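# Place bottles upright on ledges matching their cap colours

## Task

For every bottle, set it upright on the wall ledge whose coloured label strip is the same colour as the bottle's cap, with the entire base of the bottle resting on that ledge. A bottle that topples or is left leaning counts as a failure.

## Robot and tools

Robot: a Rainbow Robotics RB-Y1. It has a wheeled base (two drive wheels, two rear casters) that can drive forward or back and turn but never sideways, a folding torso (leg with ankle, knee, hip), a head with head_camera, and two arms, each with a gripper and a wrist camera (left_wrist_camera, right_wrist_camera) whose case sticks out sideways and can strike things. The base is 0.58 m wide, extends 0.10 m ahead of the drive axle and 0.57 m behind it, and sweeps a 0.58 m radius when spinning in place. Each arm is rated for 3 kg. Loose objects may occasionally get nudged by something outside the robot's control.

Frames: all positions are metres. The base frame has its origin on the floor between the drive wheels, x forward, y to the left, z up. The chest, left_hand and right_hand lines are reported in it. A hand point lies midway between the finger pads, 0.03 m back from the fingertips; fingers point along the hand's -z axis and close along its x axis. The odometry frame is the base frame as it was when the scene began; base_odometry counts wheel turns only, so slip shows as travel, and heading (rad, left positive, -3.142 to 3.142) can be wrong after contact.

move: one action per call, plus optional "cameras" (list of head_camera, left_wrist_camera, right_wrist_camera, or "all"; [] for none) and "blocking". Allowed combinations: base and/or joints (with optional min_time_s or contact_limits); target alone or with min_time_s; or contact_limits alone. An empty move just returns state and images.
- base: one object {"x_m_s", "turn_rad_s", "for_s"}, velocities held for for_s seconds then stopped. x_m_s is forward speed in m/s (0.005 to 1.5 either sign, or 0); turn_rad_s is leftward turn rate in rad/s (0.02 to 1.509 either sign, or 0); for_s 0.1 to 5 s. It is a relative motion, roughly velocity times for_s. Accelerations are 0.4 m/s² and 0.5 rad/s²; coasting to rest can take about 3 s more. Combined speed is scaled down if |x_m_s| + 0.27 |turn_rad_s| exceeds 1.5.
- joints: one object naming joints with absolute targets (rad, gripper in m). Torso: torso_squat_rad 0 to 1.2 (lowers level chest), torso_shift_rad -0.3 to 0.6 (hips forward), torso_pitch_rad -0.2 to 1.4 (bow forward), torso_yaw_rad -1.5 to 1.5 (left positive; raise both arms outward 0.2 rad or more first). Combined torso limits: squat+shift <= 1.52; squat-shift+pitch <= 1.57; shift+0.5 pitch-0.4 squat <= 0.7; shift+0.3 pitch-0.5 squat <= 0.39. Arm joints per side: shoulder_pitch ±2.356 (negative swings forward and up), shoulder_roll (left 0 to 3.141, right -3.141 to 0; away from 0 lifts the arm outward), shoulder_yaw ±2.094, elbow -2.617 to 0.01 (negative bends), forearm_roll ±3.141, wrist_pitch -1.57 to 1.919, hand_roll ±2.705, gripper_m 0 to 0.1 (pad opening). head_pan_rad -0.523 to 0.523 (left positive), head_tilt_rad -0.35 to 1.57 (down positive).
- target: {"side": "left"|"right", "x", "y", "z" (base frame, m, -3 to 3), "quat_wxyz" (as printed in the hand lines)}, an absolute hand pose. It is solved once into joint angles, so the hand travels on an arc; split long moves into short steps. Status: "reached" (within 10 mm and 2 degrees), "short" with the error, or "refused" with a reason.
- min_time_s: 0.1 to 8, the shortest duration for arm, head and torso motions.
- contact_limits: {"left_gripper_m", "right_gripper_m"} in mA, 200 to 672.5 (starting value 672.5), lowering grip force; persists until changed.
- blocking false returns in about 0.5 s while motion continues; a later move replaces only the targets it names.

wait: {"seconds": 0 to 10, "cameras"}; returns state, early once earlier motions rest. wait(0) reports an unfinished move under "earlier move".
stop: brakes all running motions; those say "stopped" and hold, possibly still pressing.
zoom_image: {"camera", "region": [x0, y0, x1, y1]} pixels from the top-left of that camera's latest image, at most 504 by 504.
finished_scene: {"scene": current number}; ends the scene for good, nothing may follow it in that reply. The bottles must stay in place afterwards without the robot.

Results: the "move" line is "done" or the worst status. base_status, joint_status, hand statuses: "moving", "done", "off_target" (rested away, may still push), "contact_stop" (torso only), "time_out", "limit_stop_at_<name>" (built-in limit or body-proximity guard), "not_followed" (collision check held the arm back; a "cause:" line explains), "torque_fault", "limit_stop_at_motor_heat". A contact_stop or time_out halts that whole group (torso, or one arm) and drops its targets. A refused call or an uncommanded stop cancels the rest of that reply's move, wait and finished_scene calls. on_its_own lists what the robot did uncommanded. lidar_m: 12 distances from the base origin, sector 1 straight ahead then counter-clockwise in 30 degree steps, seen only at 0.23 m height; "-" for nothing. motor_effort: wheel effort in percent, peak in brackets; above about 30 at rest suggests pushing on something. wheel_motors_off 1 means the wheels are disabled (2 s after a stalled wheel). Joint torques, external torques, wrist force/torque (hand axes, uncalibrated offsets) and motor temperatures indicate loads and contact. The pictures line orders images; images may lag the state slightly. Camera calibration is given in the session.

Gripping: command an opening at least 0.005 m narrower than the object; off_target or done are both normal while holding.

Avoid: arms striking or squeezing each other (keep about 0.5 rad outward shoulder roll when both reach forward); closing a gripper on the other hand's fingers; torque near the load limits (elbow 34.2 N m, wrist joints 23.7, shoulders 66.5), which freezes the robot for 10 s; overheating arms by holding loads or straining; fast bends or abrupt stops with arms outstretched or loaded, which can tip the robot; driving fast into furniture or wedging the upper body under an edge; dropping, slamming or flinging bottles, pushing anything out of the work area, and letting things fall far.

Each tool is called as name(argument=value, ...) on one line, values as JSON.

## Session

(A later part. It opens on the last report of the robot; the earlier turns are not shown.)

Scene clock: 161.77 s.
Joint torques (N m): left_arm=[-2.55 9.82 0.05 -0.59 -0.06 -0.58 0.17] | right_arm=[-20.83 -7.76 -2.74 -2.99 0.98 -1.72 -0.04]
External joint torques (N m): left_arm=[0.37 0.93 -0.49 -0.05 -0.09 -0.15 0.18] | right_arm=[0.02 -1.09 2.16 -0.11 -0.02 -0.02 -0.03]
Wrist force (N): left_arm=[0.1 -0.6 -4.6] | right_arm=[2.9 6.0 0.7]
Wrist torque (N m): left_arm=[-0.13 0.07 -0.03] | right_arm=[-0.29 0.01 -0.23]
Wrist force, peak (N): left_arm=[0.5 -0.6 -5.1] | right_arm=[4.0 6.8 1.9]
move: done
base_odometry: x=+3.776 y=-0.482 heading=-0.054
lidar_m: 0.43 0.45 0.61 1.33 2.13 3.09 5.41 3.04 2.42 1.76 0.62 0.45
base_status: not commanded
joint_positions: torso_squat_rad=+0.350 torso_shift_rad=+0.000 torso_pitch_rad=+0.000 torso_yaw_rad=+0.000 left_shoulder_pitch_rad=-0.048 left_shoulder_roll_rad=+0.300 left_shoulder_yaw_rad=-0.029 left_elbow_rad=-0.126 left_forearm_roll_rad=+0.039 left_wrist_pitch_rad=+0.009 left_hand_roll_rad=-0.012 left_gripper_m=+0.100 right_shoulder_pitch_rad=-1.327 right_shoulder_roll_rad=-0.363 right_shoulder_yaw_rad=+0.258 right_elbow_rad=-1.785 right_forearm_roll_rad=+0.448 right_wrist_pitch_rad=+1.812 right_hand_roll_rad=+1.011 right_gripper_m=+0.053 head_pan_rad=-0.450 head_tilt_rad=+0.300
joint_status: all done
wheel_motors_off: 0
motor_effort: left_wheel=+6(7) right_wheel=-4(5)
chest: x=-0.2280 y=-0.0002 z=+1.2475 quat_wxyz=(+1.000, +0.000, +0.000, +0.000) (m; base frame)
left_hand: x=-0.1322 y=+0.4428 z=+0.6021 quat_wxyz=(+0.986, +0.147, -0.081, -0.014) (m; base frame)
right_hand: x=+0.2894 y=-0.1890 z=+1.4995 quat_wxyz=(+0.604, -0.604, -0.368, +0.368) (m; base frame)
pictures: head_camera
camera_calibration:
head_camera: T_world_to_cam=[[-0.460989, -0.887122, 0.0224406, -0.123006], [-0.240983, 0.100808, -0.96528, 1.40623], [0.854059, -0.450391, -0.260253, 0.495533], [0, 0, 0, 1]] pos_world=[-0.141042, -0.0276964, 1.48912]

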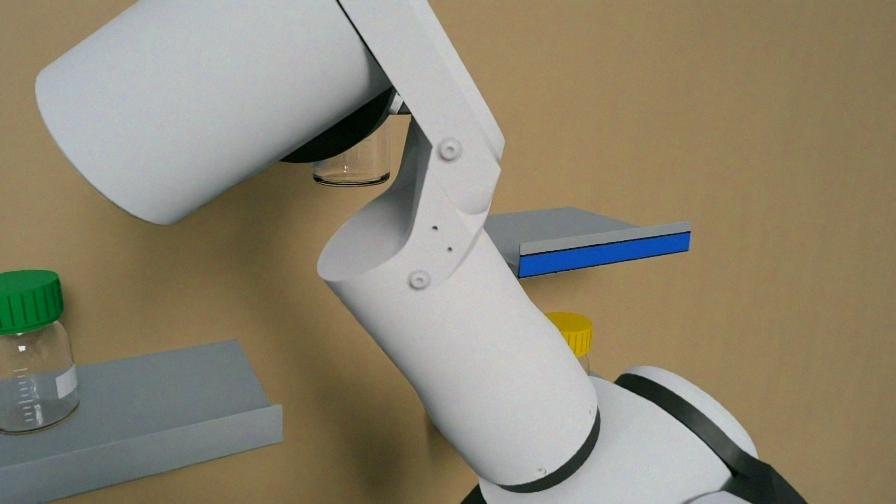

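move(target={"side": "right", "x": 0.22, "y": -0.3, "z": 1.49, "quat_wxyz": [0.5, -0.5, -0.5, 0.5]}, min_time_s=1.0)

move(target={"side": "right", "x": 0.22, "y": -0.41, "z": 1.48, "quat_wxyz": [0.5, -0.5, -0.5, 0.5]}, min_time_s=0.8)

move(target={"side": "right", "x": 0.29, "y": -0.415, "z": 1.47, "quat_wxyz": [0.5, -0.5, -0.5, 0.5]}, min_time_s=0.8, cameras=["head_camera"])

Scene clock: 164.07 s.
Joint torques (N m): left_arm=[-3.24 10.01 -0.14 -0.55 -0.19 -0.48 0.28] | right_arm=[-16.17 -9.87 -0.42 -1.26 0.3 -2.56 -0.19]
External joint torques (N m): left_arm=[-0.32 1.12 -0.68 -0.01 -0.22 -0.05 0.28] | right_arm=[0.53 -1.04 0.48 -0.08 0.06 -0.57 -0.19]
Wrist force (N): left_arm=[0.0 -0.5 -4.9] | right_arm=[3.9 6.6 1.2]
Wrist torque (N m): left_arm=[-0.14 0.07 -0.05] | right_arm=[-0.35 0.12 -0.20]
Wrist force, peak (N): left_arm=[0.0 -0.6 -5.0] | right_arm=[4.5 6.9 -0.1]
move: done
base_odometry: x=+3.776 y=-0.482 heading=-0.054
lidar_m: 0.43 0.44 0.60 1.32 2.13 3.10 5.41 3.03 2.42 1.77 0.63 0.45
base_status: not commanded
joint_positions: torso_squat_rad=+0.350 torso_shift_rad=+0.000 torso_pitch_rad=+0.000 torso_yaw_rad=+0.000 left_shoulder_pitch_rad=-0.048 left_shoulder_roll_rad=+0.300 left_shoulder_yaw_rad=-0.029 left_elbow_rad=-0.126 left_forearm_roll_rad=+0.039 left_wrist_pitch_rad=+0.009 left_hand_roll_rad=-0.012 left_gripper_m=+0.100 right_shoulder_pitch_rad=-0.993 right_shoulder_roll_rad=-0.542 right_shoulder_yaw_rad=-0.443 right_elbow_rad=-2.263 right_forearm_roll_rad=-0.397 right_wrist_pitch_rad=+1.770 right_hand_roll_rad=+1.429 right_gripper_m=+0.053 head_pan_rad=-0.450 head_tilt_rad=+0.300
joint_status: all done
wheel_motors_off: 0
motor_effort: left_wheel=+4(6) right_wheel=-3(5)
chest: x=-0.2280 y=-0.0002 z=+1.2475 quat_wxyz=(+1.000, +0.000, +0.000, +0.000) (m; base frame)
left_hand: x=-0.1324 y=+0.4428 z=+0.6021 quat_wxyz=(+0.986, +0.147, -0.081, -0.014) (m; base frame)
right_hand: x=+0.2200 y=-0.3000 z=+1.4900 quat_wxyz=(+0.500, -0.500, -0.500, +0.500) (m; base frame)
right_hand_status: reached (checked arc, planned for 1.0 s): 0 mm and 0.0 deg off.
pictures: none

Scene clock: 165.47 s.
Joint torques (N m): left_arm=[-2.81 9.98 -0.19 -0.54 -0.11 -0.44 0.31] | right_arm=[-14.66 -14.16 0.32 -2.94 -0.22 -2.19 -0.01]
External joint torques (N m): left_arm=[0.1 1.09 -0.72 0.01 -0.14 -0.01 0.32] | right_arm=[1.16 -2.18 -0.37 0.04 0.01 -0.19 0]
Wrist force (N): left_arm=[0.2 -0.8 -4.5] | right_arm=[2.7 6.3 1.6]
Wrist torque (N m): left_arm=[-0.11 0.10 -0.05] | right_arm=[-0.29 0.01 -0.20]
Wrist force, peak (N): left_arm=[0.1 -0.8 -4.9] | right_arm=[4.1 6.6 -0.2]
move: done
base_odometry: x=+3.776 y=-0.482 heading=-0.054
lidar_m: 0.43 0.45 0.60 1.33 2.13 3.10 5.41 3.02 2.43 1.76 0.63 0.46
base_status: not commanded
joint_positions: torso_squat_rad=+0.350 torso_shift_rad=+0.000 torso_pitch_rad=+0.000 torso_yaw_rad=+0.000 left_shoulder_pitch_rad=-0.048 left_shoulder_roll_rad=+0.300 left_shoulder_yaw_rad=-0.029 left_elbow_rad=-0.126 left_forearm_roll_rad=+0.039 left_wrist_pitch_rad=+0.009 left_hand_roll_rad=-0.012 left_gripper_m=+0.100 right_shoulder_pitch_rad=-0.890 right_shoulder_roll_rad=-0.646 right_shoulder_yaw_rad=-0.752 right_elbow_rad=-2.067 right_forearm_roll_rad=-0.641 right_wrist_pitch_rad=+1.657 right_hand_roll_rad=+1.674 right_gripper_m=+0.053 head_pan_rad=-0.450 head_tilt_rad=+0.300
joint_status: all done
wheel_motors_off: 0
motor_effort: left_wheel=+4(5) right_wheel=-4(4)
chest: x=-0.2280 y=-0.0002 z=+1.2475 quat_wxyz=(+1.000, +0.000, +0.000, +0.000) (m; base frame)
left_hand: x=-0.1324 y=+0.4428 z=+0.6021 quat_wxyz=(+0.986, +0.147, -0.081, -0.014) (m; base frame)
right_hand: x=+0.2198 y=-0.4099 z=+1.4799 quat_wxyz=(+0.500, -0.500, -0.500, +0.500) (m; base frame)
right_hand_status: reached (checked arc, planned for 0.8 s): 0 mm and 0.1 deg off.
pictures: none

Scene clock: 166.70 s.
Joint torques (N m): left_arm=[-3.07 9.83 -0.25 -0.61 -0.21 -0.44 0.25] | right_arm=[-20.27 -13.02 2.07 -5 -0.39 -2.16 0.01]
External joint torques (N m): left_arm=[-0.15 0.94 -0.79 -0.07 -0.24 -0.01 0.26] | right_arm=[-1.8 -0.81 1.46 0.02 0 -0.2 0.01]
Wrist force (N): left_arm=[0.0 -0.9 -4.8] | right_arm=[3.2 6.5 -0.1]
Wrist torque (N m): left_arm=[-0.09 0.08 -0.04] | right_arm=[-0.30 0.05 -0.23]
Wrist force, peak (N): left_arm=[0.3 -0.6 -5.1] | right_arm=[3.4 7.2 0.5]
move: done
base_odometry: x=+3.776 y=-0.482 heading=-0.054
lidar_m: 0.43 0.45 0.60 1.33 2.13 3.10 5.41 3.03 2.41 1.77 0.62 0.45
base_status: not commanded
joint_positions: torso_squat_rad=+0.350 torso_shift_rad=+0.000 torso_pitch_rad=+0.000 torso_yaw_rad=+0.000 left_shoulder_pitch_rad=-0.048 left_shoulder_roll_rad=+0.300 left_shoulder_yaw_rad=-0.029 left_elbow_rad=-0.126 left_forearm_roll_rad=+0.039 left_wrist_pitch_rad=+0.009 left_hand_roll_rad=-0.012 left_gripper_m=+0.100 right_shoulder_pitch_rad=-0.939 right_shoulder_roll_rad=-0.592 right_shoulder_yaw_rad=-0.673 right_elbow_rad=-1.823 right_forearm_roll_rad=-0.552 right_wrist_pitch_rad=+1.436 right_hand_roll_rad=+1.782 right_gripper_m=+0.053 head_pan_rad=-0.450 head_tilt_rad=+0.300
joint_status: all done
wheel_motors_off: 0
motor_effort: left_wheel=+4(5) right_wheel=-3(4)
chest: x=-0.2280 y=-0.0002 z=+1.2475 quat_wxyz=(+1.000, +0.000, +0.000, +0.000) (m; base frame)
left_hand: x=-0.1324 y=+0.4428 z=+0.6020 quat_wxyz=(+0.986, +0.147, -0.081, -0.014) (m; base frame)
right_hand: x=+0.2899 y=-0.4151 z=+1.4698 quat_wxyz=(+0.500, -0.500, -0.500, +0.500) (m; base frame)
right_hand_status: reached (checked arc, planned for 0.8 s): 0 mm and 0.0 deg off.
pictures: head_camera
camera_calibration:
head_camera: T_world_to_cam=[[-0.460949, -0.887143, 0.0224282, -0.122982], [-0.240962, 0.100797, -0.965286, 1.40624], [0.854086, -0.450352, -0.26023, 0.495504], [0, 0, 0, 1]] pos_world=[-0.141042, -0.0276964, 1.48912]

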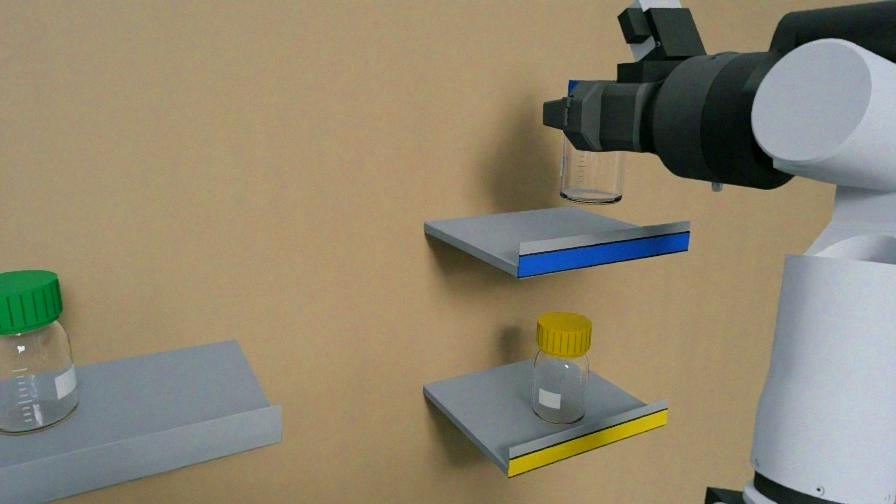

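move(target={"side": "right", "x": 0.345, "y": -0.415, "z": 1.46, "quat_wxyz": [0.5, -0.5, -0.5, 0.5]}, min_time_s=0.8)

move(target={"side": "right", "x": 0.345, "y": -0.415, "z": 1.437, "quat_wxyz": [0.5, -0.5, -0.5, 0.5]}, min_time_s=0.8, cameras=["head_camera"])

move(target={"side": "right", "x": 0.345, "y": -0.415, "z": 1.432, "quat_wxyz": [0.5, -0.5, -0.5, 0.5]}, min_time_s=0.6, cameras=["head_camera"])

Scene clock: 168.50 s.
Joint torques (N m): left_arm=[-3.14 9.6 -0.13 -0.49 -0.12 -0.6 0.27] | right_arm=[-21.95 -13.06 1.69 -6.35 -0.49 -2.18 0.25]
External joint torques (N m): left_arm=[-0.22 0.71 -0.67 0.05 -0.15 -0.18 0.27] | right_arm=[-1.36 -0.8 1.01 0.17 -0.01 -0.25 0.26]
Wrist force (N): left_arm=[0.1 -0.8 -4.7] | right_arm=[3.7 5.7 0.8]
Wrist torque (N m): left_arm=[-0.12 0.08 -0.04] | right_arm=[-0.16 0.15 -0.22]
Wrist force, peak (N): left_arm=[0.3 -0.8 -5.1] | right_arm=[3.1 7.7 0.3]
move: done
base_odometry: x=+3.776 y=-0.482 heading=-0.054
lidar_m: 0.43 0.44 0.61 1.32 2.13 3.09 5.41 3.03 2.43 1.76 0.62 0.44
base_status: not commanded
joint_positions: torso_squat_rad=+0.350 torso_shift_rad=+0.000 torso_pitch_rad=+0.000 torso_yaw_rad=+0.000 left_shoulder_pitch_rad=-0.048 left_shoulder_roll_rad=+0.300 left_shoulder_yaw_rad=-0.029 left_elbow_rad=-0.126 left_forearm_roll_rad=+0.039 left_wrist_pitch_rad=+0.009 left_hand_roll_rad=-0.012 left_gripper_m=+0.100 right_shoulder_pitch_rad=-1.002 right_shoulder_roll_rad=-0.563 right_shoulder_yaw_rad=-0.625 right_elbow_rad=-1.599 right_forearm_roll_rad=-0.505 right_wrist_pitch_rad=+1.257 right_hand_roll_rad=+1.859 right_gripper_m=+0.053 head_pan_rad=-0.450 head_tilt_rad=+0.300
joint_status: all done
wheel_motors_off: 0
motor_effort: left_wheel=+4(5) right_wheel=-2(4)
chest: x=-0.2280 y=-0.0002 z=+1.2475 quat_wxyz=(+1.000, +0.000, +0.000, +0.000) (m; base frame)
left_hand: x=-0.1324 y=+0.4428 z=+0.6020 quat_wxyz=(+0.986, +0.147, -0.081, -0.014) (m; base frame)
right_hand: x=+0.3449 y=-0.4152 z=+1.4598 quat_wxyz=(+0.500, -0.500, -0.500, +0.500) (m; base frame)
right_hand_status: reached (checked arc, planned for 0.8 s): 0 mm and 0.0 deg off.
pictures: none

Scene clock: 169.63 s.
Joint torques (N m): left_arm=[-3.02 9.82 0.18 -0.43 -0.18 -0.52 0.26] | right_arm=[-19.19 -12.98 -1.19 -6.77 -0.78 -2.38 0.23]
External joint torques (N m): left_arm=[-0.1 0.93 -0.36 0.12 -0.21 -0.09 0.27] | right_arm=[1.19 -0.57 -1.88 -0.02 -0.28 -0.46 0.24]
Wrist force (N): left_arm=[0.0 -0.6 -4.7] | right_arm=[2.5 6.7 0.6]
Wrist torque (N m): left_arm=[-0.13 0.07 -0.05] | right_arm=[-0.29 -0.01 -0.22]
Wrist force, peak (N): left_arm=[0.0 -0.5 -5.0] | right_arm=[4.0 7.1 1.5]
move: done
base_odometry: x=+3.776 y=-0.482 heading=-0.054
lidar_m: 0.43 0.45 0.61 1.32 2.14 3.09 5.40 3.03 2.43 1.76 0.62 0.45
base_status: not commanded
joint_positions: torso_squat_rad=+0.350 torso_shift_rad=+0.000 torso_pitch_rad=+0.000 torso_yaw_rad=+0.000 left_shoulder_pitch_rad=-0.048 left_shoulder_roll_rad=+0.300 left_shoulder_yaw_rad=-0.029 left_elbow_rad=-0.126 left_forearm_roll_rad=+0.039 left_wrist_pitch_rad=+0.009 left_hand_roll_rad=-0.012 left_gripper_m=+0.100 right_shoulder_pitch_rad=-0.943 right_shoulder_roll_rad=-0.529 right_shoulder_yaw_rad=-0.639 right_elbow_rad=-1.634 right_forearm_roll_rad=-0.516 right_wrist_pitch_rad=+1.233 right_hand_roll_rad=+1.876 right_gripper_m=+0.053 head_pan_rad=-0.450 head_tilt_rad=+0.300
joint_status: all done
wheel_motors_off: 0
motor_effort: left_wheel=+4(5) right_wheel=-2(4)
chest: x=-0.2280 y=-0.0002 z=+1.2475 quat_wxyz=(+1.000, +0.000, +0.000, +0.000) (m; base frame)
left_hand: x=-0.1324 y=+0.4428 z=+0.6020 quat_wxyz=(+0.986, +0.147, -0.081, -0.014) (m; base frame)
right_hand: x=+0.3452 y=-0.4155 z=+1.4376 quat_wxyz=(+0.501, -0.499, -0.499, +0.500) (m; base frame)
right_hand_status: reached (checked arc, planned for 0.8 s): 1 mm and 0.2 deg off.
pictures: head_camera
camera_calibration:
head_camera: T_world_to_cam=[[-0.460863, -0.887187, 0.0224441, -0.122995], [-0.24099, 0.100766, -0.965282, 1.40623], [0.854125, -0.450272, -0.260242, 0.495531], [0, 0, 0, 1]] pos_world=[-0.141043, -0.0276964, 1.48912]

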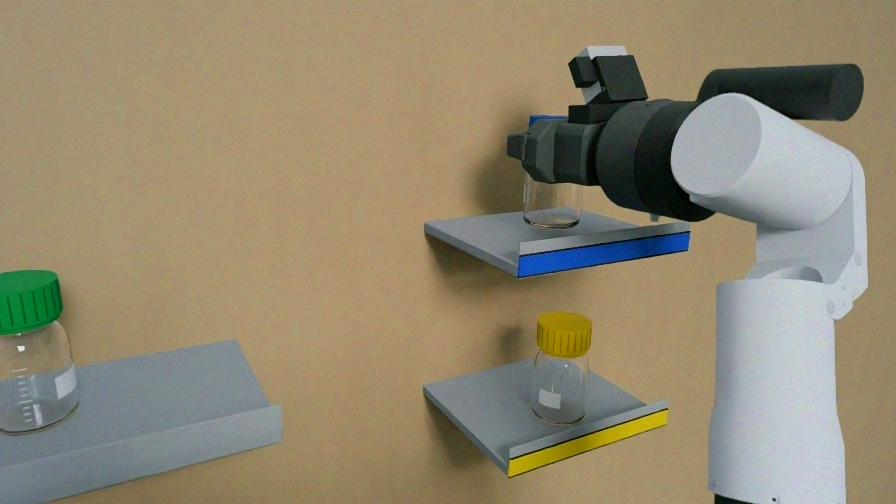

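Scene clock: 170.57 s.
Joint torques (N m): left_arm=[-3.15 9.65 0.19 -0.44 -0.21 -0.41 0.23] | right_arm=[-18.9 -12.85 -0.71 -6.77 -0.77 -2.39 0.27]
External joint torques (N m): left_arm=[-0.23 0.75 -0.35 0.11 -0.24 0.02 0.24] | right_arm=[1.41 -0.42 -1.4 0.04 -0.26 -0.47 0.28]
Wrist force (N): left_arm=[0.1 -0.8 -4.4] | right_arm=[2.8 6.3 0.7]
Wrist torque (N m): left_arm=[-0.10 0.07 -0.06] | right_arm=[-0.29 0.01 -0.26]
Wrist force, peak (N): left_arm=[0.2 -0.8 -5.0] | right_arm=[3.6 6.8 0.1]
move: done
base_odometry: x=+3.776 y=-0.482 heading=-0.054
lidar_m: 0.43 0.45 0.61 1.33 2.14 3.10 5.41 3.03 2.42 1.77 0.63 0.45
base_status: not commanded
joint_positions: torso_squat_rad=+0.350 torso_shift_rad=+0.000 torso_pitch_rad=+0.000 torso_yaw_rad=+0.000 left_shoulder_pitch_rad=-0.048 left_shoulder_roll_rad=+0.300 left_shoulder_yaw_rad=-0.029 left_elbow_rad=-0.126 left_forearm_roll_rad=+0.039 left_wrist_pitch_rad=+0.009 left_hand_roll_rad=-0.012 left_gripper_m=+0.100 right_shoulder_pitch_rad=-0.927 right_shoulder_roll_rad=-0.518 right_shoulder_yaw_rad=-0.641 right_elbow_rad=-1.645 right_forearm_roll_rad=-0.520 right_wrist_pitch_rad=+1.224 right_hand_roll_rad=+1.882 right_gripper_m=+0.053 head_pan_rad=-0.450 head_tilt_rad=+0.300
joint_status: all done
wheel_motors_off: 0
motor_effort: left_wheel=+5(5) right_wheel=-2(4)
chest: x=-0.2280 y=-0.0002 z=+1.2475 quat_wxyz=(+1.000, +0.000, +0.000, +0.000) (m; base frame)
left_hand: x=-0.1324 y=+0.4428 z=+0.6020 quat_wxyz=(+0.986, +0.147, -0.081, -0.014) (m; base frame)
right_hand: x=+0.3451 y=-0.4149 z=+1.4321 quat_wxyz=(+0.500, -0.500, -0.500, +0.500) (m; base frame)
right_hand_status: reached (checked arc, planned for 0.6 s): 0 mm and 0.0 deg off.
pictures: head_camera
camera_calibration:
head_camera: T_world_to_cam=[[-0.460863, -0.887187, 0.0224441, -0.122995], [-0.24099, 0.100766, -0.965282, 1.40623], [0.854125, -0.450272, -0.260242, 0.495531], [0, 0, 0, 1]] pos_world=[-0.141043, -0.0276964, 1.48912]

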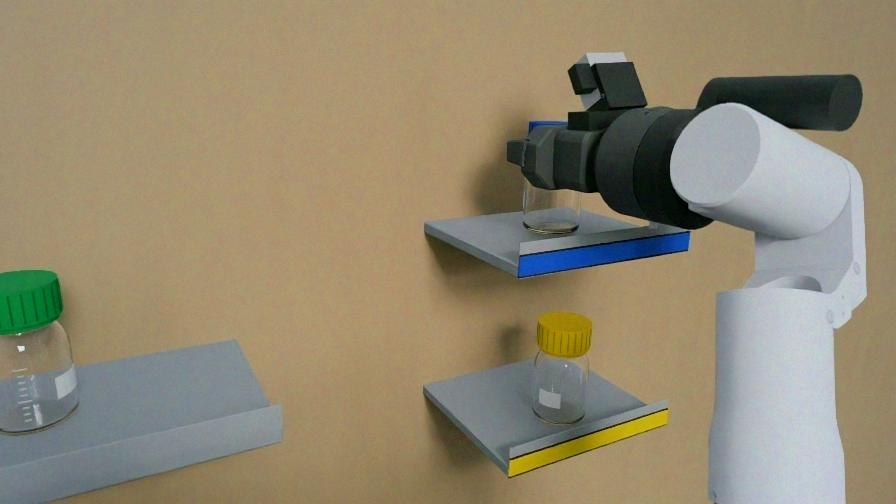

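move(target={"side": "right", "x": 0.345, "y": -0.415, "z": 1.428, "quat_wxyz": [0.5, -0.5, -0.5, 0.5]}, min_time_s=0.5)

move(target={"side": "right", "x": 0.345, "y": -0.415, "z": 1.425, "quat_wxyz": [0.5, -0.5, -0.5, 0.5]}, min_time_s=0.5)

Scene clock: 171.87 s.
Joint torques (N m): left_arm=[-3.06 9.81 0 -0.57 -0.01 -0.47 0.29] | right_arm=[-17.06 -11.06 -0.68 -5.81 -0.3 -1.29 0.13]
External joint torques (N m): left_arm=[-0.14 0.91 -0.54 -0.03 -0.04 -0.04 0.3] | right_arm=[3.19 1.37 -1.37 1.03 0.22 0.62 0.14]
Wrist force (N): left_arm=[0.0 -0.7 -4.5] | right_arm=[2.5 1.2 0.2]
Wrist torque (N m): left_arm=[-0.11 0.06 -0.04] | right_arm=[-0.21 0.04 -0.17]
Wrist force, peak (N): left_arm=[0.1 -0.8 -4.9] | right_arm=[3.7 6.7 0.5]
move: done
base_odometry: x=+3.776 y=-0.482 heading=-0.054
lidar_m: 0.43 0.45 0.61 1.33 2.13 3.09 5.41 3.03 2.43 1.76 0.62 0.45
base_status: not commanded
joint_positions: torso_squat_rad=+0.350 torso_shift_rad=+0.000 torso_pitch_rad=+0.000 torso_yaw_rad=+0.000 left_shoulder_pitch_rad=-0.048 left_shoulder_roll_rad=+0.300 left_shoulder_yaw_rad=-0.029 left_elbow_rad=-0.126 left_forearm_roll_rad=+0.039 left_wrist_pitch_rad=+0.009 left_hand_roll_rad=-0.012 left_gripper_m=+0.100 right_shoulder_pitch_rad=-0.917 right_shoulder_roll_rad=-0.512 right_shoulder_yaw_rad=-0.644 right_elbow_rad=-1.652 right_forearm_roll_rad=-0.522 right_wrist_pitch_rad=+1.218 right_hand_roll_rad=+1.885 right_gripper_m=+0.053 head_pan_rad=-0.450 head_tilt_rad=+0.300
joint_status: all done
wheel_motors_off: 0
motor_effort: left_wheel=+4(5) right_wheel=-2(4)
chest: x=-0.2280 y=-0.0002 z=+1.2475 quat_wxyz=(+1.000, +0.000, +0.000, +0.000) (m; base frame)
left_hand: x=-0.1324 y=+0.4428 z=+0.6020 quat_wxyz=(+0.986, +0.147, -0.081, -0.014) (m; base frame)
right_hand: x=+0.3449 y=-0.4149 z=+1.4286 quat_wxyz=(+0.500, -0.500, -0.500, +0.500) (m; base frame)
right_hand_status: reached (checked arc, planned for 0.5 s): 1 mm and 0.1 deg off.
pictures: none

Scene clock: 172.70 s.
Joint torques (N m): left_arm=[-2.94 9.67 -0.03 -0.37 -0.05 -0.41 0.25] | right_arm=[-10.83 -8.23 -0.01 -2.87 -0.13 1.04 -0.22]
External joint torques (N m): left_arm=[-0.01 0.79 -0.57 0.18 -0.08 0.02 0.25] | right_arm=[9.39 4.21 -0.7 3.99 0.39 2.95 -0.21]
Wrist force (N): left_arm=[0.3 -0.6 -4.6] | right_arm=[1.5 -9.3 -1.9]
Wrist torque (N m): left_arm=[-0.13 0.12 -0.04] | right_arm=[-0.29 -0.01 0.13]
Wrist force, peak (N): left_arm=[-0.2 -0.6 -5.0] | right_arm=[2.1 -10.8 -2.1]
move: done
base_odometry: x=+3.776 y=-0.482 heading=-0.054
lidar_m: 0.43 0.45 0.61 1.33 2.13 3.10 5.41 3.02 2.42 1.76 0.63 0.45
base_status: not commanded
joint_positions: torso_squat_rad=+0.350 torso_shift_rad=+0.000 torso_pitch_rad=+0.000 torso_yaw_rad=+0.000 left_shoulder_pitch_rad=-0.048 left_shoulder_roll_rad=+0.300 left_shoulder_yaw_rad=-0.029 left_elbow_rad=-0.126 left_forearm_roll_rad=+0.039 left_wrist_pitch_rad=+0.009 left_hand_roll_rad=-0.012 left_gripper_m=+0.100 right_shoulder_pitch_rad=-0.910 right_shoulder_roll_rad=-0.508 right_shoulder_yaw_rad=-0.645 right_elbow_rad=-1.657 right_forearm_roll_rad=-0.525 right_wrist_pitch_rad=+1.213 right_hand_roll_rad=+1.888 right_gripper_m=+0.053 head_pan_rad=-0.450 head_tilt_rad=+0.300
joint_status: all done
wheel_motors_off: 0
motor_effort: left_wheel=+4(5) right_wheel=-3(4)
chest: x=-0.2280 y=-0.0002 z=+1.2475 quat_wxyz=(+1.000, +0.000, +0.000, +0.000) (m; base frame)
left_hand: x=-0.1323 y=+0.4428 z=+0.6020 quat_wxyz=(+0.986, +0.147, -0.081, -0.014) (m; base frame)
right_hand: x=+0.3445 y=-0.4148 z=+1.4272 quat_wxyz=(+0.499, -0.502, -0.500, +0.499) (m; base frame)
right_hand_status: reached (checked arc, planned for 0.5 s): 2 mm and 0.2 deg off.
pictures: none

move(joints={"right_gripper_m": 0.1})

move(target={"side": "right", "x": 0.27, "y": -0.415, "z": 1.435, "quat_wxyz": [0.5, -0.5, -0.5, 0.5]}, min_time_s=0.8)

move(target={"side": "right", "x": 0.18, "y": -0.39, "z": 1.435, "quat_wxyz": [0.5, -0.5, -0.5, 0.5]}, min_time_s=0.8, cameras=["head_camera", "right_wrist_camera"])

Scene clock: 174.43 s.
Joint torques (N m): left_arm=[-2.93 9.82 -0.08 -0.48 -0.14 -0.43 0.19] | right_arm=[-18.15 -12.14 -0.33 -5.79 -0.41 -1.51 0.02]
External joint torques (N m): left_arm=[-0.01 0.93 -0.61 0.07 -0.17 0 0.2] | right_arm=[2.07 0.3 -1.02 1.09 0.11 0.4 0.03]
Wrist force (N): left_arm=[0.0 -0.5 -4.6] | right_arm=[2.9 4.7 1.3]
Wrist torque (N m): left_arm=[-0.16 0.08 -0.07] | right_arm=[-0.25 0.06 -0.23]
Wrist force, peak (N): left_arm=[0.1 -0.6 -4.9] | right_arm=[2.3 -10.1 -3.0]
move: done
base_odometry: x=+3.776 y=-0.482 heading=-0.054
lidar_m: 0.43 0.45 0.61 1.33 2.13 3.09 5.41 3.03 2.42 1.76 0.62 0.45
base_status: not commanded
joint_positions: torso_squat_rad=+0.350 torso_shift_rad=+0.000 torso_pitch_rad=+0.000 torso_yaw_rad=+0.000 left_shoulder_pitch_rad=-0.048 left_shoulder_roll_rad=+0.300 left_shoulder_yaw_rad=-0.029 left_elbow_rad=-0.126 left_forearm_roll_rad=+0.039 left_wrist_pitch_rad=+0.009 left_hand_roll_rad=-0.012 left_gripper_m=+0.100 right_shoulder_pitch_rad=-0.909 right_shoulder_roll_rad=-0.507 right_shoulder_yaw_rad=-0.645 right_elbow_rad=-1.656 right_forearm_roll_rad=-0.524 right_wrist_pitch_rad=+1.214 right_hand_roll_rad=+1.888 right_gripper_m=+0.100 head_pan_rad=-0.450 head_tilt_rad=+0.300
joint_status: all done
wheel_motors_off: 0
motor_effort: left_wheel=+4(5) right_wheel=-2(4)
chest: x=-0.2280 y=-0.0002 z=+1.2475 quat_wxyz=(+1.000, +0.000, +0.000, +0.000) (m; base frame)
left_hand: x=-0.1323 y=+0.4428 z=+0.6020 quat_wxyz=(+0.986, +0.147, -0.081, -0.014) (m; base frame)
right_hand: x=+0.3449 y=-0.4149 z=+1.4256 quat_wxyz=(+0.500, -0.500, -0.500, +0.500) (m; base frame)
pictures: none

Scene clock: 175.77 s.
Joint torques (N m): left_arm=[-3.08 9.9 0.24 -0.49 -0.13 -0.39 0.19] | right_arm=[-15.41 -13.96 -0.17 -4.44 -0.47 -1.8 0.04]
External joint torques (N m): left_arm=[-0.16 1.01 -0.3 0.05 -0.16 0.03 0.19] | right_arm=[1.76 -1.54 -0.67 0.55 -0.08 0.16 0.05]
Wrist force (N): left_arm=[0.1 -0.8 -4.8] | right_arm=[3.4 5.2 0.2]
Wrist torque (N m): left_arm=[-0.12 0.09 -0.03] | right_arm=[-0.33 0.10 -0.03]
Wrist force, peak (N): left_arm=[0.0 -0.6 -4.9] | right_arm=[3.1 6.2 0.6]
move: done
base_odometry: x=+3.776 y=-0.482 heading=-0.054
lidar_m: 0.43 0.45 0.61 1.33 2.14 3.09 5.41 3.03 2.42 1.76 0.62 0.46
base_status: not commanded
joint_positions: torso_squat_rad=+0.350 torso_shift_rad=+0.000 torso_pitch_rad=+0.000 torso_yaw_rad=+0.000 left_shoulder_pitch_rad=-0.048 left_shoulder_roll_rad=+0.300 left_shoulder_yaw_rad=-0.029 left_elbow_rad=-0.126 left_forearm_roll_rad=+0.039 left_wrist_pitch_rad=+0.009 left_hand_roll_rad=-0.012 left_gripper_m=+0.100 right_shoulder_pitch_rad=-0.805 right_shoulder_roll_rad=-0.539 right_shoulder_yaw_rad=-0.718 right_elbow_rad=-1.961 right_forearm_roll_rad=-0.599 right_wrist_pitch_rad=+1.440 right_hand_roll_rad=+1.781 right_gripper_m=+0.100 head_pan_rad=-0.450 head_tilt_rad=+0.300
joint_status: all done
wheel_motors_off: 0
motor_effort: left_wheel=+4(5) right_wheel=-3(4)
chest: x=-0.2280 y=-0.0002 z=+1.2475 quat_wxyz=(+1.000, +0.000, +0.000, +0.000) (m; base frame)
left_hand: x=-0.1324 y=+0.4428 z=+0.6020 quat_wxyz=(+0.986, +0.147, -0.081, -0.014) (m; base frame)
right_hand: x=+0.2701 y=-0.4148 z=+1.4351 quat_wxyz=(+0.500, -0.500, -0.500, +0.500) (m; base frame)
right_hand_status: reached (checked arc, planned for 0.8 s): 0 mm and 0.0 deg off.
pictures: none

Scene clock: 176.93 s.
Joint torques (N m): left_arm=[-3.09 9.65 -0.08 -0.57 -0.13 -0.57 0.32] | right_arm=[-11.58 -13.13 -0.45 -2.07 0.1 -2.02 0.05]
External joint torques (N m): left_arm=[-0.17 0.76 -0.62 -0.03 -0.16 -0.15 0.32] | right_arm=[2.03 -1.52 -0.84 0.22 0.2 -0.01 0.05]
Wrist force (N): left_arm=[0.2 -0.5 -4.7] | right_arm=[2.1 4.3 0.5]
Wrist torque (N m): left_arm=[-0.14 0.09 -0.05] | right_arm=[-0.19 -0.04 -0.01]
Wrist force, peak (N): left_arm=[0.1 -0.7 -5.0] | right_arm=[3.6 5.6 0.4]
move: done
base_odometry: x=+3.776 y=-0.482 heading=-0.054
lidar_m: 0.42 0.45 0.60 1.33 2.13 3.09 5.41 3.03 2.43 1.77 0.63 0.45
base_status: not commanded
joint_positions: torso_squat_rad=+0.350 torso_shift_rad=+0.000 torso_pitch_rad=+0.000 torso_yaw_rad=+0.000 left_shoulder_pitch_rad=-0.048 left_shoulder_roll_rad=+0.300 left_shoulder_yaw_rad=-0.029 left_elbow_rad=-0.126 left_forearm_roll_rad=+0.039 left_wrist_pitch_rad=+0.009 left_hand_roll_rad=-0.012 left_gripper_m=+0.100 right_shoulder_pitch_rad=-0.709 right_shoulder_roll_rad=-0.563 right_shoulder_yaw_rad=-0.818 right_elbow_rad=-2.327 right_forearm_roll_rad=-0.713 right_wrist_pitch_rad=+1.704 right_hand_roll_rad=+1.608 right_gripper_m=+0.100 head_pan_rad=-0.450 head_tilt_rad=+0.300
joint_status: all done
wheel_motors_off: 0
motor_effort: left_wheel=+3(4) right_wheel=-3(4)
chest: x=-0.2280 y=-0.0002 z=+1.2475 quat_wxyz=(+1.000, +0.000, +0.000, +0.000) (m; base frame)
left_hand: x=-0.1324 y=+0.4428 z=+0.6020 quat_wxyz=(+0.986, +0.147, -0.081, -0.014) (m; base frame)
right_hand: x=+0.1804 y=-0.3898 z=+1.4351 quat_wxyz=(+0.500, -0.500, -0.500, +0.500) (m; base frame)
right_hand_status: reached (checked arc, planned for 0.8 s): 0 mm and 0.0 deg off.
pictures: head_camera, right_wrist_camera
camera_calibration:
head_camera: T_world_to_cam=[[-0.460865, -0.887186, 0.0224454, -0.122955], [-0.240908, 0.100722, -0.965307, 1.40624], [0.854147, -0.450284, -0.260149, 0.495526], [0, 0, 0, 1]] pos_world=[-0.141143, -0.0275962, 1.48912]
right_wrist_camera: T_world_to_cam=[[-0.0169375, -0.998496, 0.0521495, -0.465847], [-0.496107, -0.0368912, -0.867477, 1.34699], [0.868096, -0.0405646, -0.494736, 0.609783], [0, 0, 0, 1]] pos_world=[0.13101, -0.390719, 1.49446]

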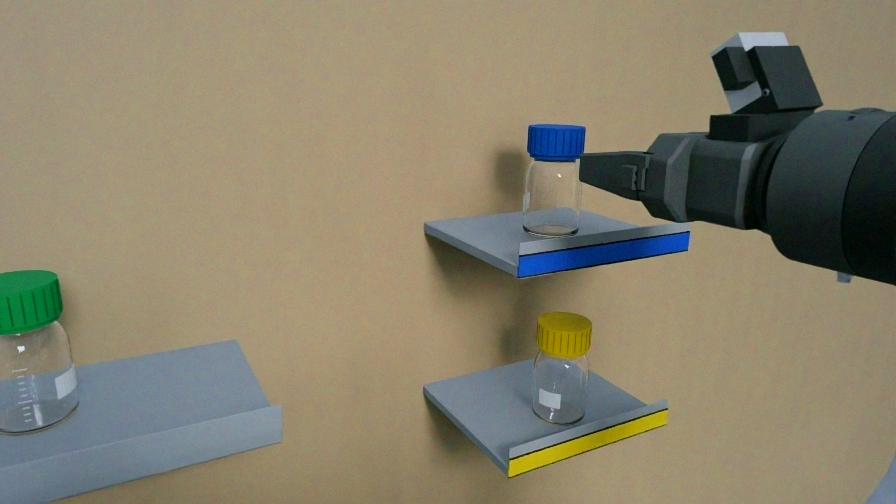

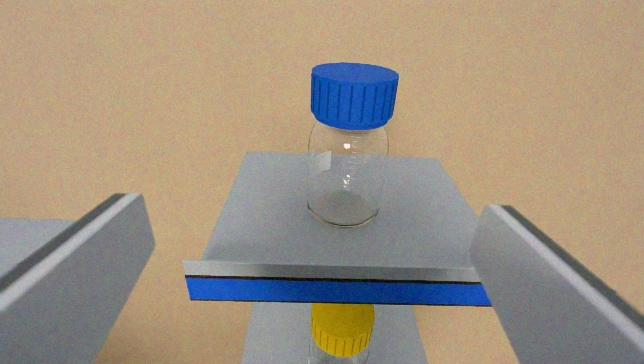

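move(target={"side": "left", "x": 0.15, "y": 0.32, "z": 1.2, "quat_wxyz": [0.5, 0.5, -0.5, -0.5]}, min_time_s=2.0)

move(joints={"head_pan_rad": 0.45, "head_tilt_rad": 0.4}, cameras=["head_camera", "left_wrist_camera"])

Scene clock: 188.03 s.
Joint torques (N m): left_arm=[-4.06 8.89 7.5 -8.18 -0.72 -1.48 0.45] | right_arm=[-12.18 -13.49 -0.31 -2.1 -0.31 -2.12 0.02]
External joint torques (N m): left_arm=[-0.4 1.34 1.17 -0.12 -0.11 -0.06 0.44] | right_arm=[1.43 -1.88 -0.69 0.19 -0.21 -0.11 0.03]
Wrist force (N): left_arm=[0.9 -5.4 1.0] | right_arm=[3.3 4.5 0.3]
Wrist torque (N m): left_arm=[0.21 0.12 -0.02] | right_arm=[-0.27 0.12 -0.04]
Wrist force, peak (N): left_arm=[1.2 -5.5 1.6] | right_arm=[3.3 5.7 0.9]
move: done
base_odometry: x=+3.776 y=-0.482 heading=-0.054
lidar_m: 0.43 0.45 0.61 1.33 2.13 3.10 5.41 3.03 2.43 1.77 0.62 0.46
base_status: not commanded
joint_positions: torso_squat_rad=+0.350 torso_shift_rad=+0.000 torso_pitch_rad=+0.000 torso_yaw_rad=+0.000 left_shoulder_pitch_rad=+0.472 left_shoulder_roll_rad=+0.693 left_shoulder_yaw_rad=+0.115 left_elbow_rad=-2.533 left_forearm_roll_rad=-0.103 left_wrist_pitch_rad=+0.520 left_hand_roll_rad=-0.774 left_gripper_m=+0.100 right_shoulder_pitch_rad=-0.709 right_shoulder_roll_rad=-0.563 right_shoulder_yaw_rad=-0.818 right_elbow_rad=-2.327 right_forearm_roll_rad=-0.713 right_wrist_pitch_rad=+1.704 right_hand_roll_rad=+1.608 right_gripper_m=+0.100 head_pan_rad=-0.450 head_tilt_rad=+0.300
joint_status: all done
wheel_motors_off: 0
motor_effort: left_wheel=+4(4) right_wheel=-2(4)
chest: x=-0.2280 y=-0.0002 z=+1.2475 quat_wxyz=(+1.000, +0.000, +0.000, +0.000) (m; base frame)
left_hand: x=+0.1498 y=+0.3198 z=+1.1999 quat_wxyz=(+0.499, +0.501, -0.500, -0.500) (m; base frame)
left_hand_status: reached (checked arc, planned for 2.0 s): 0 mm and 0.1 deg off.
right_hand: x=+0.1803 y=-0.3899 z=+1.4351 quat_wxyz=(+0.500, -0.500, -0.500, +0.500) (m; base frame)
pictures: none

Scene clock: 189.30 s.
Joint torques (N m): left_arm=[-4.03 9.02 7.16 -8.27 -0.61 -1.66 0.5] | right_arm=[-11.94 -13.46 -0.49 -2.44 -0.22 -2.04 0.13]
External joint torques (N m): left_arm=[-0.37 1.47 0.83 -0.2 0 -0.24 0.49] | right_arm=[1.67 -1.85 -0.88 -0.15 -0.12 -0.03 0.14]
Wrist force (N): left_arm=[0.9 -5.5 1.3] | right_arm=[2.9 4.7 0.5]
Wrist torque (N m): left_arm=[0.22 0.11 -0.03] | right_arm=[-0.26 0.02 -0.08]
Wrist force, peak (N): left_arm=[0.9 -5.5 1.2] | right_arm=[3.3 5.1 1.0]
move: done
base_odometry: x=+3.776 y=-0.482 heading=-0.054
lidar_m: 0.42 0.45 0.61 1.33 2.14 3.09 5.41 3.03 2.43 1.77 0.63 0.45
base_status: not commanded
joint_positions: torso_squat_rad=+0.350 torso_shift_rad=+0.000 torso_pitch_rad=+0.000 torso_yaw_rad=+0.000 left_shoulder_pitch_rad=+0.472 left_shoulder_roll_rad=+0.693 left_shoulder_yaw_rad=+0.115 left_elbow_rad=-2.533 left_forearm_roll_rad=-0.103 left_wrist_pitch_rad=+0.520 left_hand_roll_rad=-0.774 left_gripper_m=+0.100 right_shoulder_pitch_rad=-0.709 right_shoulder_roll_rad=-0.563 right_shoulder_yaw_rad=-0.818 right_elbow_rad=-2.327 right_forearm_roll_rad=-0.713 right_wrist_pitch_rad=+1.704 right_hand_roll_rad=+1.608 right_gripper_m=+0.100 head_pan_rad=+0.450 head_tilt_rad=+0.400
joint_status: all done
wheel_motors_off: 0
motor_effort: left_wheel=+4(4) right_wheel=-2(3)
chest: x=-0.2280 y=-0.0002 z=+1.2475 quat_wxyz=(+1.000, +0.000, +0.000, +0.000) (m; base frame)
left_hand: x=+0.1498 y=+0.3198 z=+1.1999 quat_wxyz=(+0.499, +0.501, -0.500, -0.500) (m; base frame)
right_hand: x=+0.1803 y=-0.3899 z=+1.4351 quat_wxyz=(+0.500, -0.500, -0.500, +0.500) (m; base frame)
pictures: head_camera, left_wrist_camera
camera_calibration:
head_camera: T_world_to_cam=[[0.410542, -0.91149, 0.0253186, 0.0524765], [-0.313671, -0.167243, -0.934687, 1.34676], [0.856193, 0.375787, -0.354568, 0.63283], [0, 0, 0, 1]] pos_world=[-0.140928, 0.0352587, 1.48186]
left_wrist_camera: T_world_to_cam=[[-0.0362094, -0.999327, -0.00594112, 0.331166], [-0.465274, 0.0221194, -0.88489, 1.15169], [0.884426, -0.029277, -0.465762, 0.510046], [0, 0, 0, 1]] pos_world=[0.0967438, 0.320401, 1.25864]

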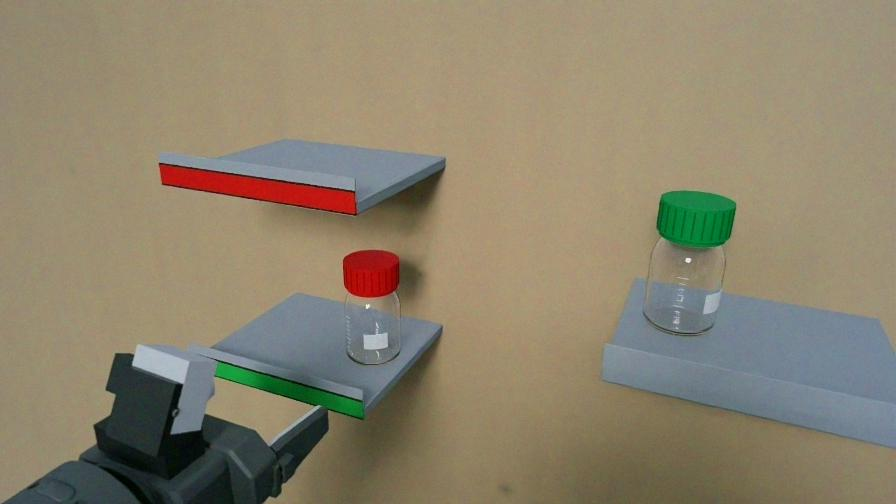

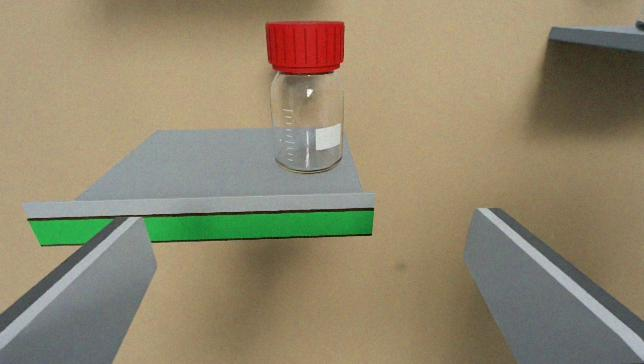

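move(target={"side": "left", "x": 0.245, "y": 0.3215, "z": 1.205, "quat_wxyz": [0.5, 0.5, -0.5, -0.5]}, min_time_s=0.9, cameras=["left_wrist_camera"])

move(target={"side": "left", "x": 0.336, "y": 0.3215, "z": 1.204, "quat_wxyz": [0.5, 0.5, -0.5, -0.5]}, min_time_s=0.9, cameras=["head_camera", "left_wrist_camera"])

Scene clock: 191.67 s.
Joint torques (N m): left_arm=[-9.6 11.2 5.78 -7.31 -0.66 -1.57 0.14] | right_arm=[-12.73 -12.99 0.12 -2.13 -0.18 -1.97 0.02]
External joint torques (N m): left_arm=[0.28 1.73 -2.04 0.28 0.04 -0.14 0.13] | right_arm=[0.88 -1.38 -0.26 0.17 -0.08 0.03 0.03]
Wrist force (N): left_arm=[1.3 -5.1 1.4] | right_arm=[2.6 5.4 0.6]
Wrist torque (N m): left_arm=[0.20 0.16 -0.02] | right_arm=[-0.38 -0.02 0.01]
Wrist force, peak (N): left_arm=[1.4 -5.8 0.9] | right_arm=[3.5 5.5 0.7]
move: done
base_odometry: x=+3.776 y=-0.482 heading=-0.054
lidar_m: 0.43 0.44 0.61 1.33 2.13 3.09 5.41 3.03 2.43 1.77 0.63 0.45
base_status: not commanded
joint_positions: torso_squat_rad=+0.350 torso_shift_rad=+0.000 torso_pitch_rad=+0.000 torso_yaw_rad=+0.000 left_shoulder_pitch_rad=+0.070 left_shoulder_roll_rad=+0.744 left_shoulder_yaw_rad=-0.006 left_elbow_rad=-2.234 left_forearm_roll_rad=-0.059 left_wrist_pitch_rad=+0.598 left_hand_roll_rad=-0.779 left_gripper_m=+0.100 right_shoulder_pitch_rad=-0.709 right_shoulder_roll_rad=-0.563 right_shoulder_yaw_rad=-0.818 right_elbow_rad=-2.327 right_forearm_roll_rad=-0.713 right_wrist_pitch_rad=+1.704 right_hand_roll_rad=+1.608 right_gripper_m=+0.100 head_pan_rad=+0.450 head_tilt_rad=+0.400
joint_status: all done
wheel_motors_off: 0
motor_effort: left_wheel=+4(4) right_wheel=-3(4)
chest: x=-0.2280 y=-0.0002 z=+1.2475 quat_wxyz=(+1.000, +0.000, +0.000, +0.000) (m; base frame)
left_hand: x=+0.2445 y=+0.3214 z=+1.2055 quat_wxyz=(+0.500, +0.500, -0.500, -0.500) (m; base frame)
left_hand_status: reached (checked arc, planned for 0.9 s): 1 mm and 0.0 deg off.
right_hand: x=+0.1803 y=-0.3899 z=+1.4351 quat_wxyz=(+0.500, -0.500, -0.500, +0.500) (m; base frame)
pictures: left_wrist_camera
camera_calibration:
left_wrist_camera: T_world_to_cam=[[-0.0360697, -0.999336, -0.00517976, 0.335241], [-0.466407, 0.0214179, -0.884311, 1.20042], [0.883834, -0.029481, -0.46687, 0.430442], [0, 0, 0, 1]] pos_world=[0.191538, 0.321998, 1.26424]

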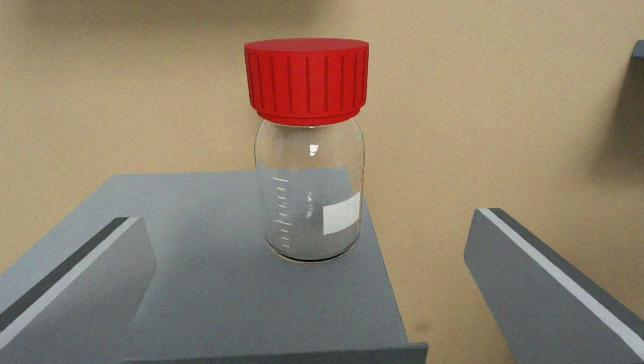

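Scene clock: 192.90 s.
Joint torques (N m): left_arm=[-15.51 10.67 6.9 -7.22 -0.53 -1.5 0.06] | right_arm=[-11.79 -12.71 -0.03 -2.17 -0.09 -1.94 -0.11]
External joint torques (N m): left_arm=[-0.11 0.17 -1.52 0.6 0.06 -0.03 0.05] | right_arm=[1.82 -1.1 -0.42 0.13 0.01 0.07 -0.1]
Wrist force (N): left_arm=[1.3 -5.1 1.1] | right_arm=[2.7 4.7 0.5]
Wrist torque (N m): left_arm=[0.18 0.14 -0.02] | right_arm=[-0.25 -0.01 -0.05]
Wrist force, peak (N): left_arm=[0.3 -5.9 1.3] | right_arm=[3.7 5.2 1.2]
move: done
base_odometry: x=+3.776 y=-0.482 heading=-0.054
lidar_m: 0.43 0.44 0.61 1.32 2.13 3.10 5.41 3.02 2.43 1.77 0.63 0.45
base_status: not commanded
joint_positions: torso_squat_rad=+0.350 torso_shift_rad=+0.000 torso_pitch_rad=+0.000 torso_yaw_rad=+0.000 left_shoulder_pitch_rad=-0.257 left_shoulder_roll_rad=+0.715 left_shoulder_yaw_rad=-0.115 left_elbow_rad=-1.854 left_forearm_roll_rad=-0.042 left_wrist_pitch_rad=+0.524 left_hand_roll_rad=-0.803 left_gripper_m=+0.100 right_shoulder_pitch_rad=-0.709 right_shoulder_roll_rad=-0.563 right_shoulder_yaw_rad=-0.818 right_elbow_rad=-2.327 right_forearm_roll_rad=-0.713 right_wrist_pitch_rad=+1.704 right_hand_roll_rad=+1.608 right_gripper_m=+0.100 head_pan_rad=+0.450 head_tilt_rad=+0.400
joint_status: all done
wheel_motors_off: 0
motor_effort: left_wheel=+4(4) right_wheel=-2(4)
chest: x=-0.2280 y=-0.0002 z=+1.2475 quat_wxyz=(+1.000, +0.000, +0.000, +0.000) (m; base frame)
left_hand: x=+0.3354 y=+0.3215 z=+1.2045 quat_wxyz=(+0.500, +0.500, -0.500, -0.500) (m; base frame)
left_hand_status: reached (checked arc, planned for 0.9 s): 1 mm and 0.0 deg off.
right_hand: x=+0.1803 y=-0.3899 z=+1.4351 quat_wxyz=(+0.500, -0.500, -0.500, +0.500) (m; base frame)
pictures: head_camera, left_wrist_camera
camera_calibration:
head_camera: T_world_to_cam=[[0.41062, -0.911456, 0.0252855, 0.0525352], [-0.313656, -0.167236, -0.934693, 1.34677], [0.85616, 0.375873, -0.354554, 0.632803], [0, 0, 0, 1]] pos_world=[-0.140929, 0.0352583, 1.48186]
left_wrist_camera: T_world_to_cam=[[-0.0358027, -0.999345, -0.00531508, 0.338618], [-0.466491, 0.0214156, -0.884266, 1.24204], [0.883801, -0.0291797, -0.466952, 0.34961], [0, 0, 0, 1]] pos_world=[0.282537, 0.321999, 1.26334]

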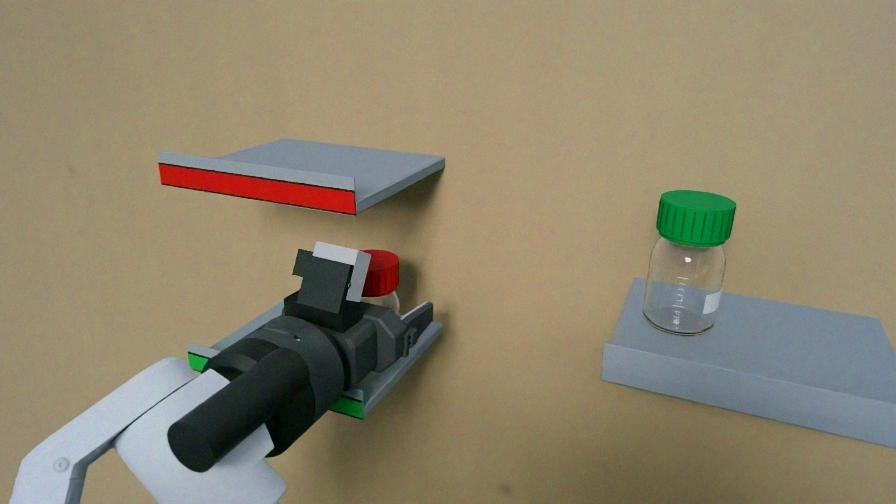

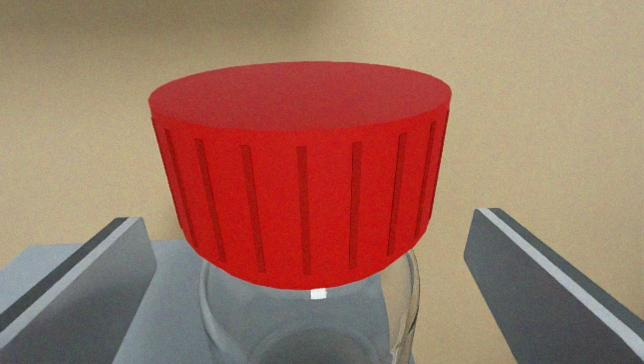

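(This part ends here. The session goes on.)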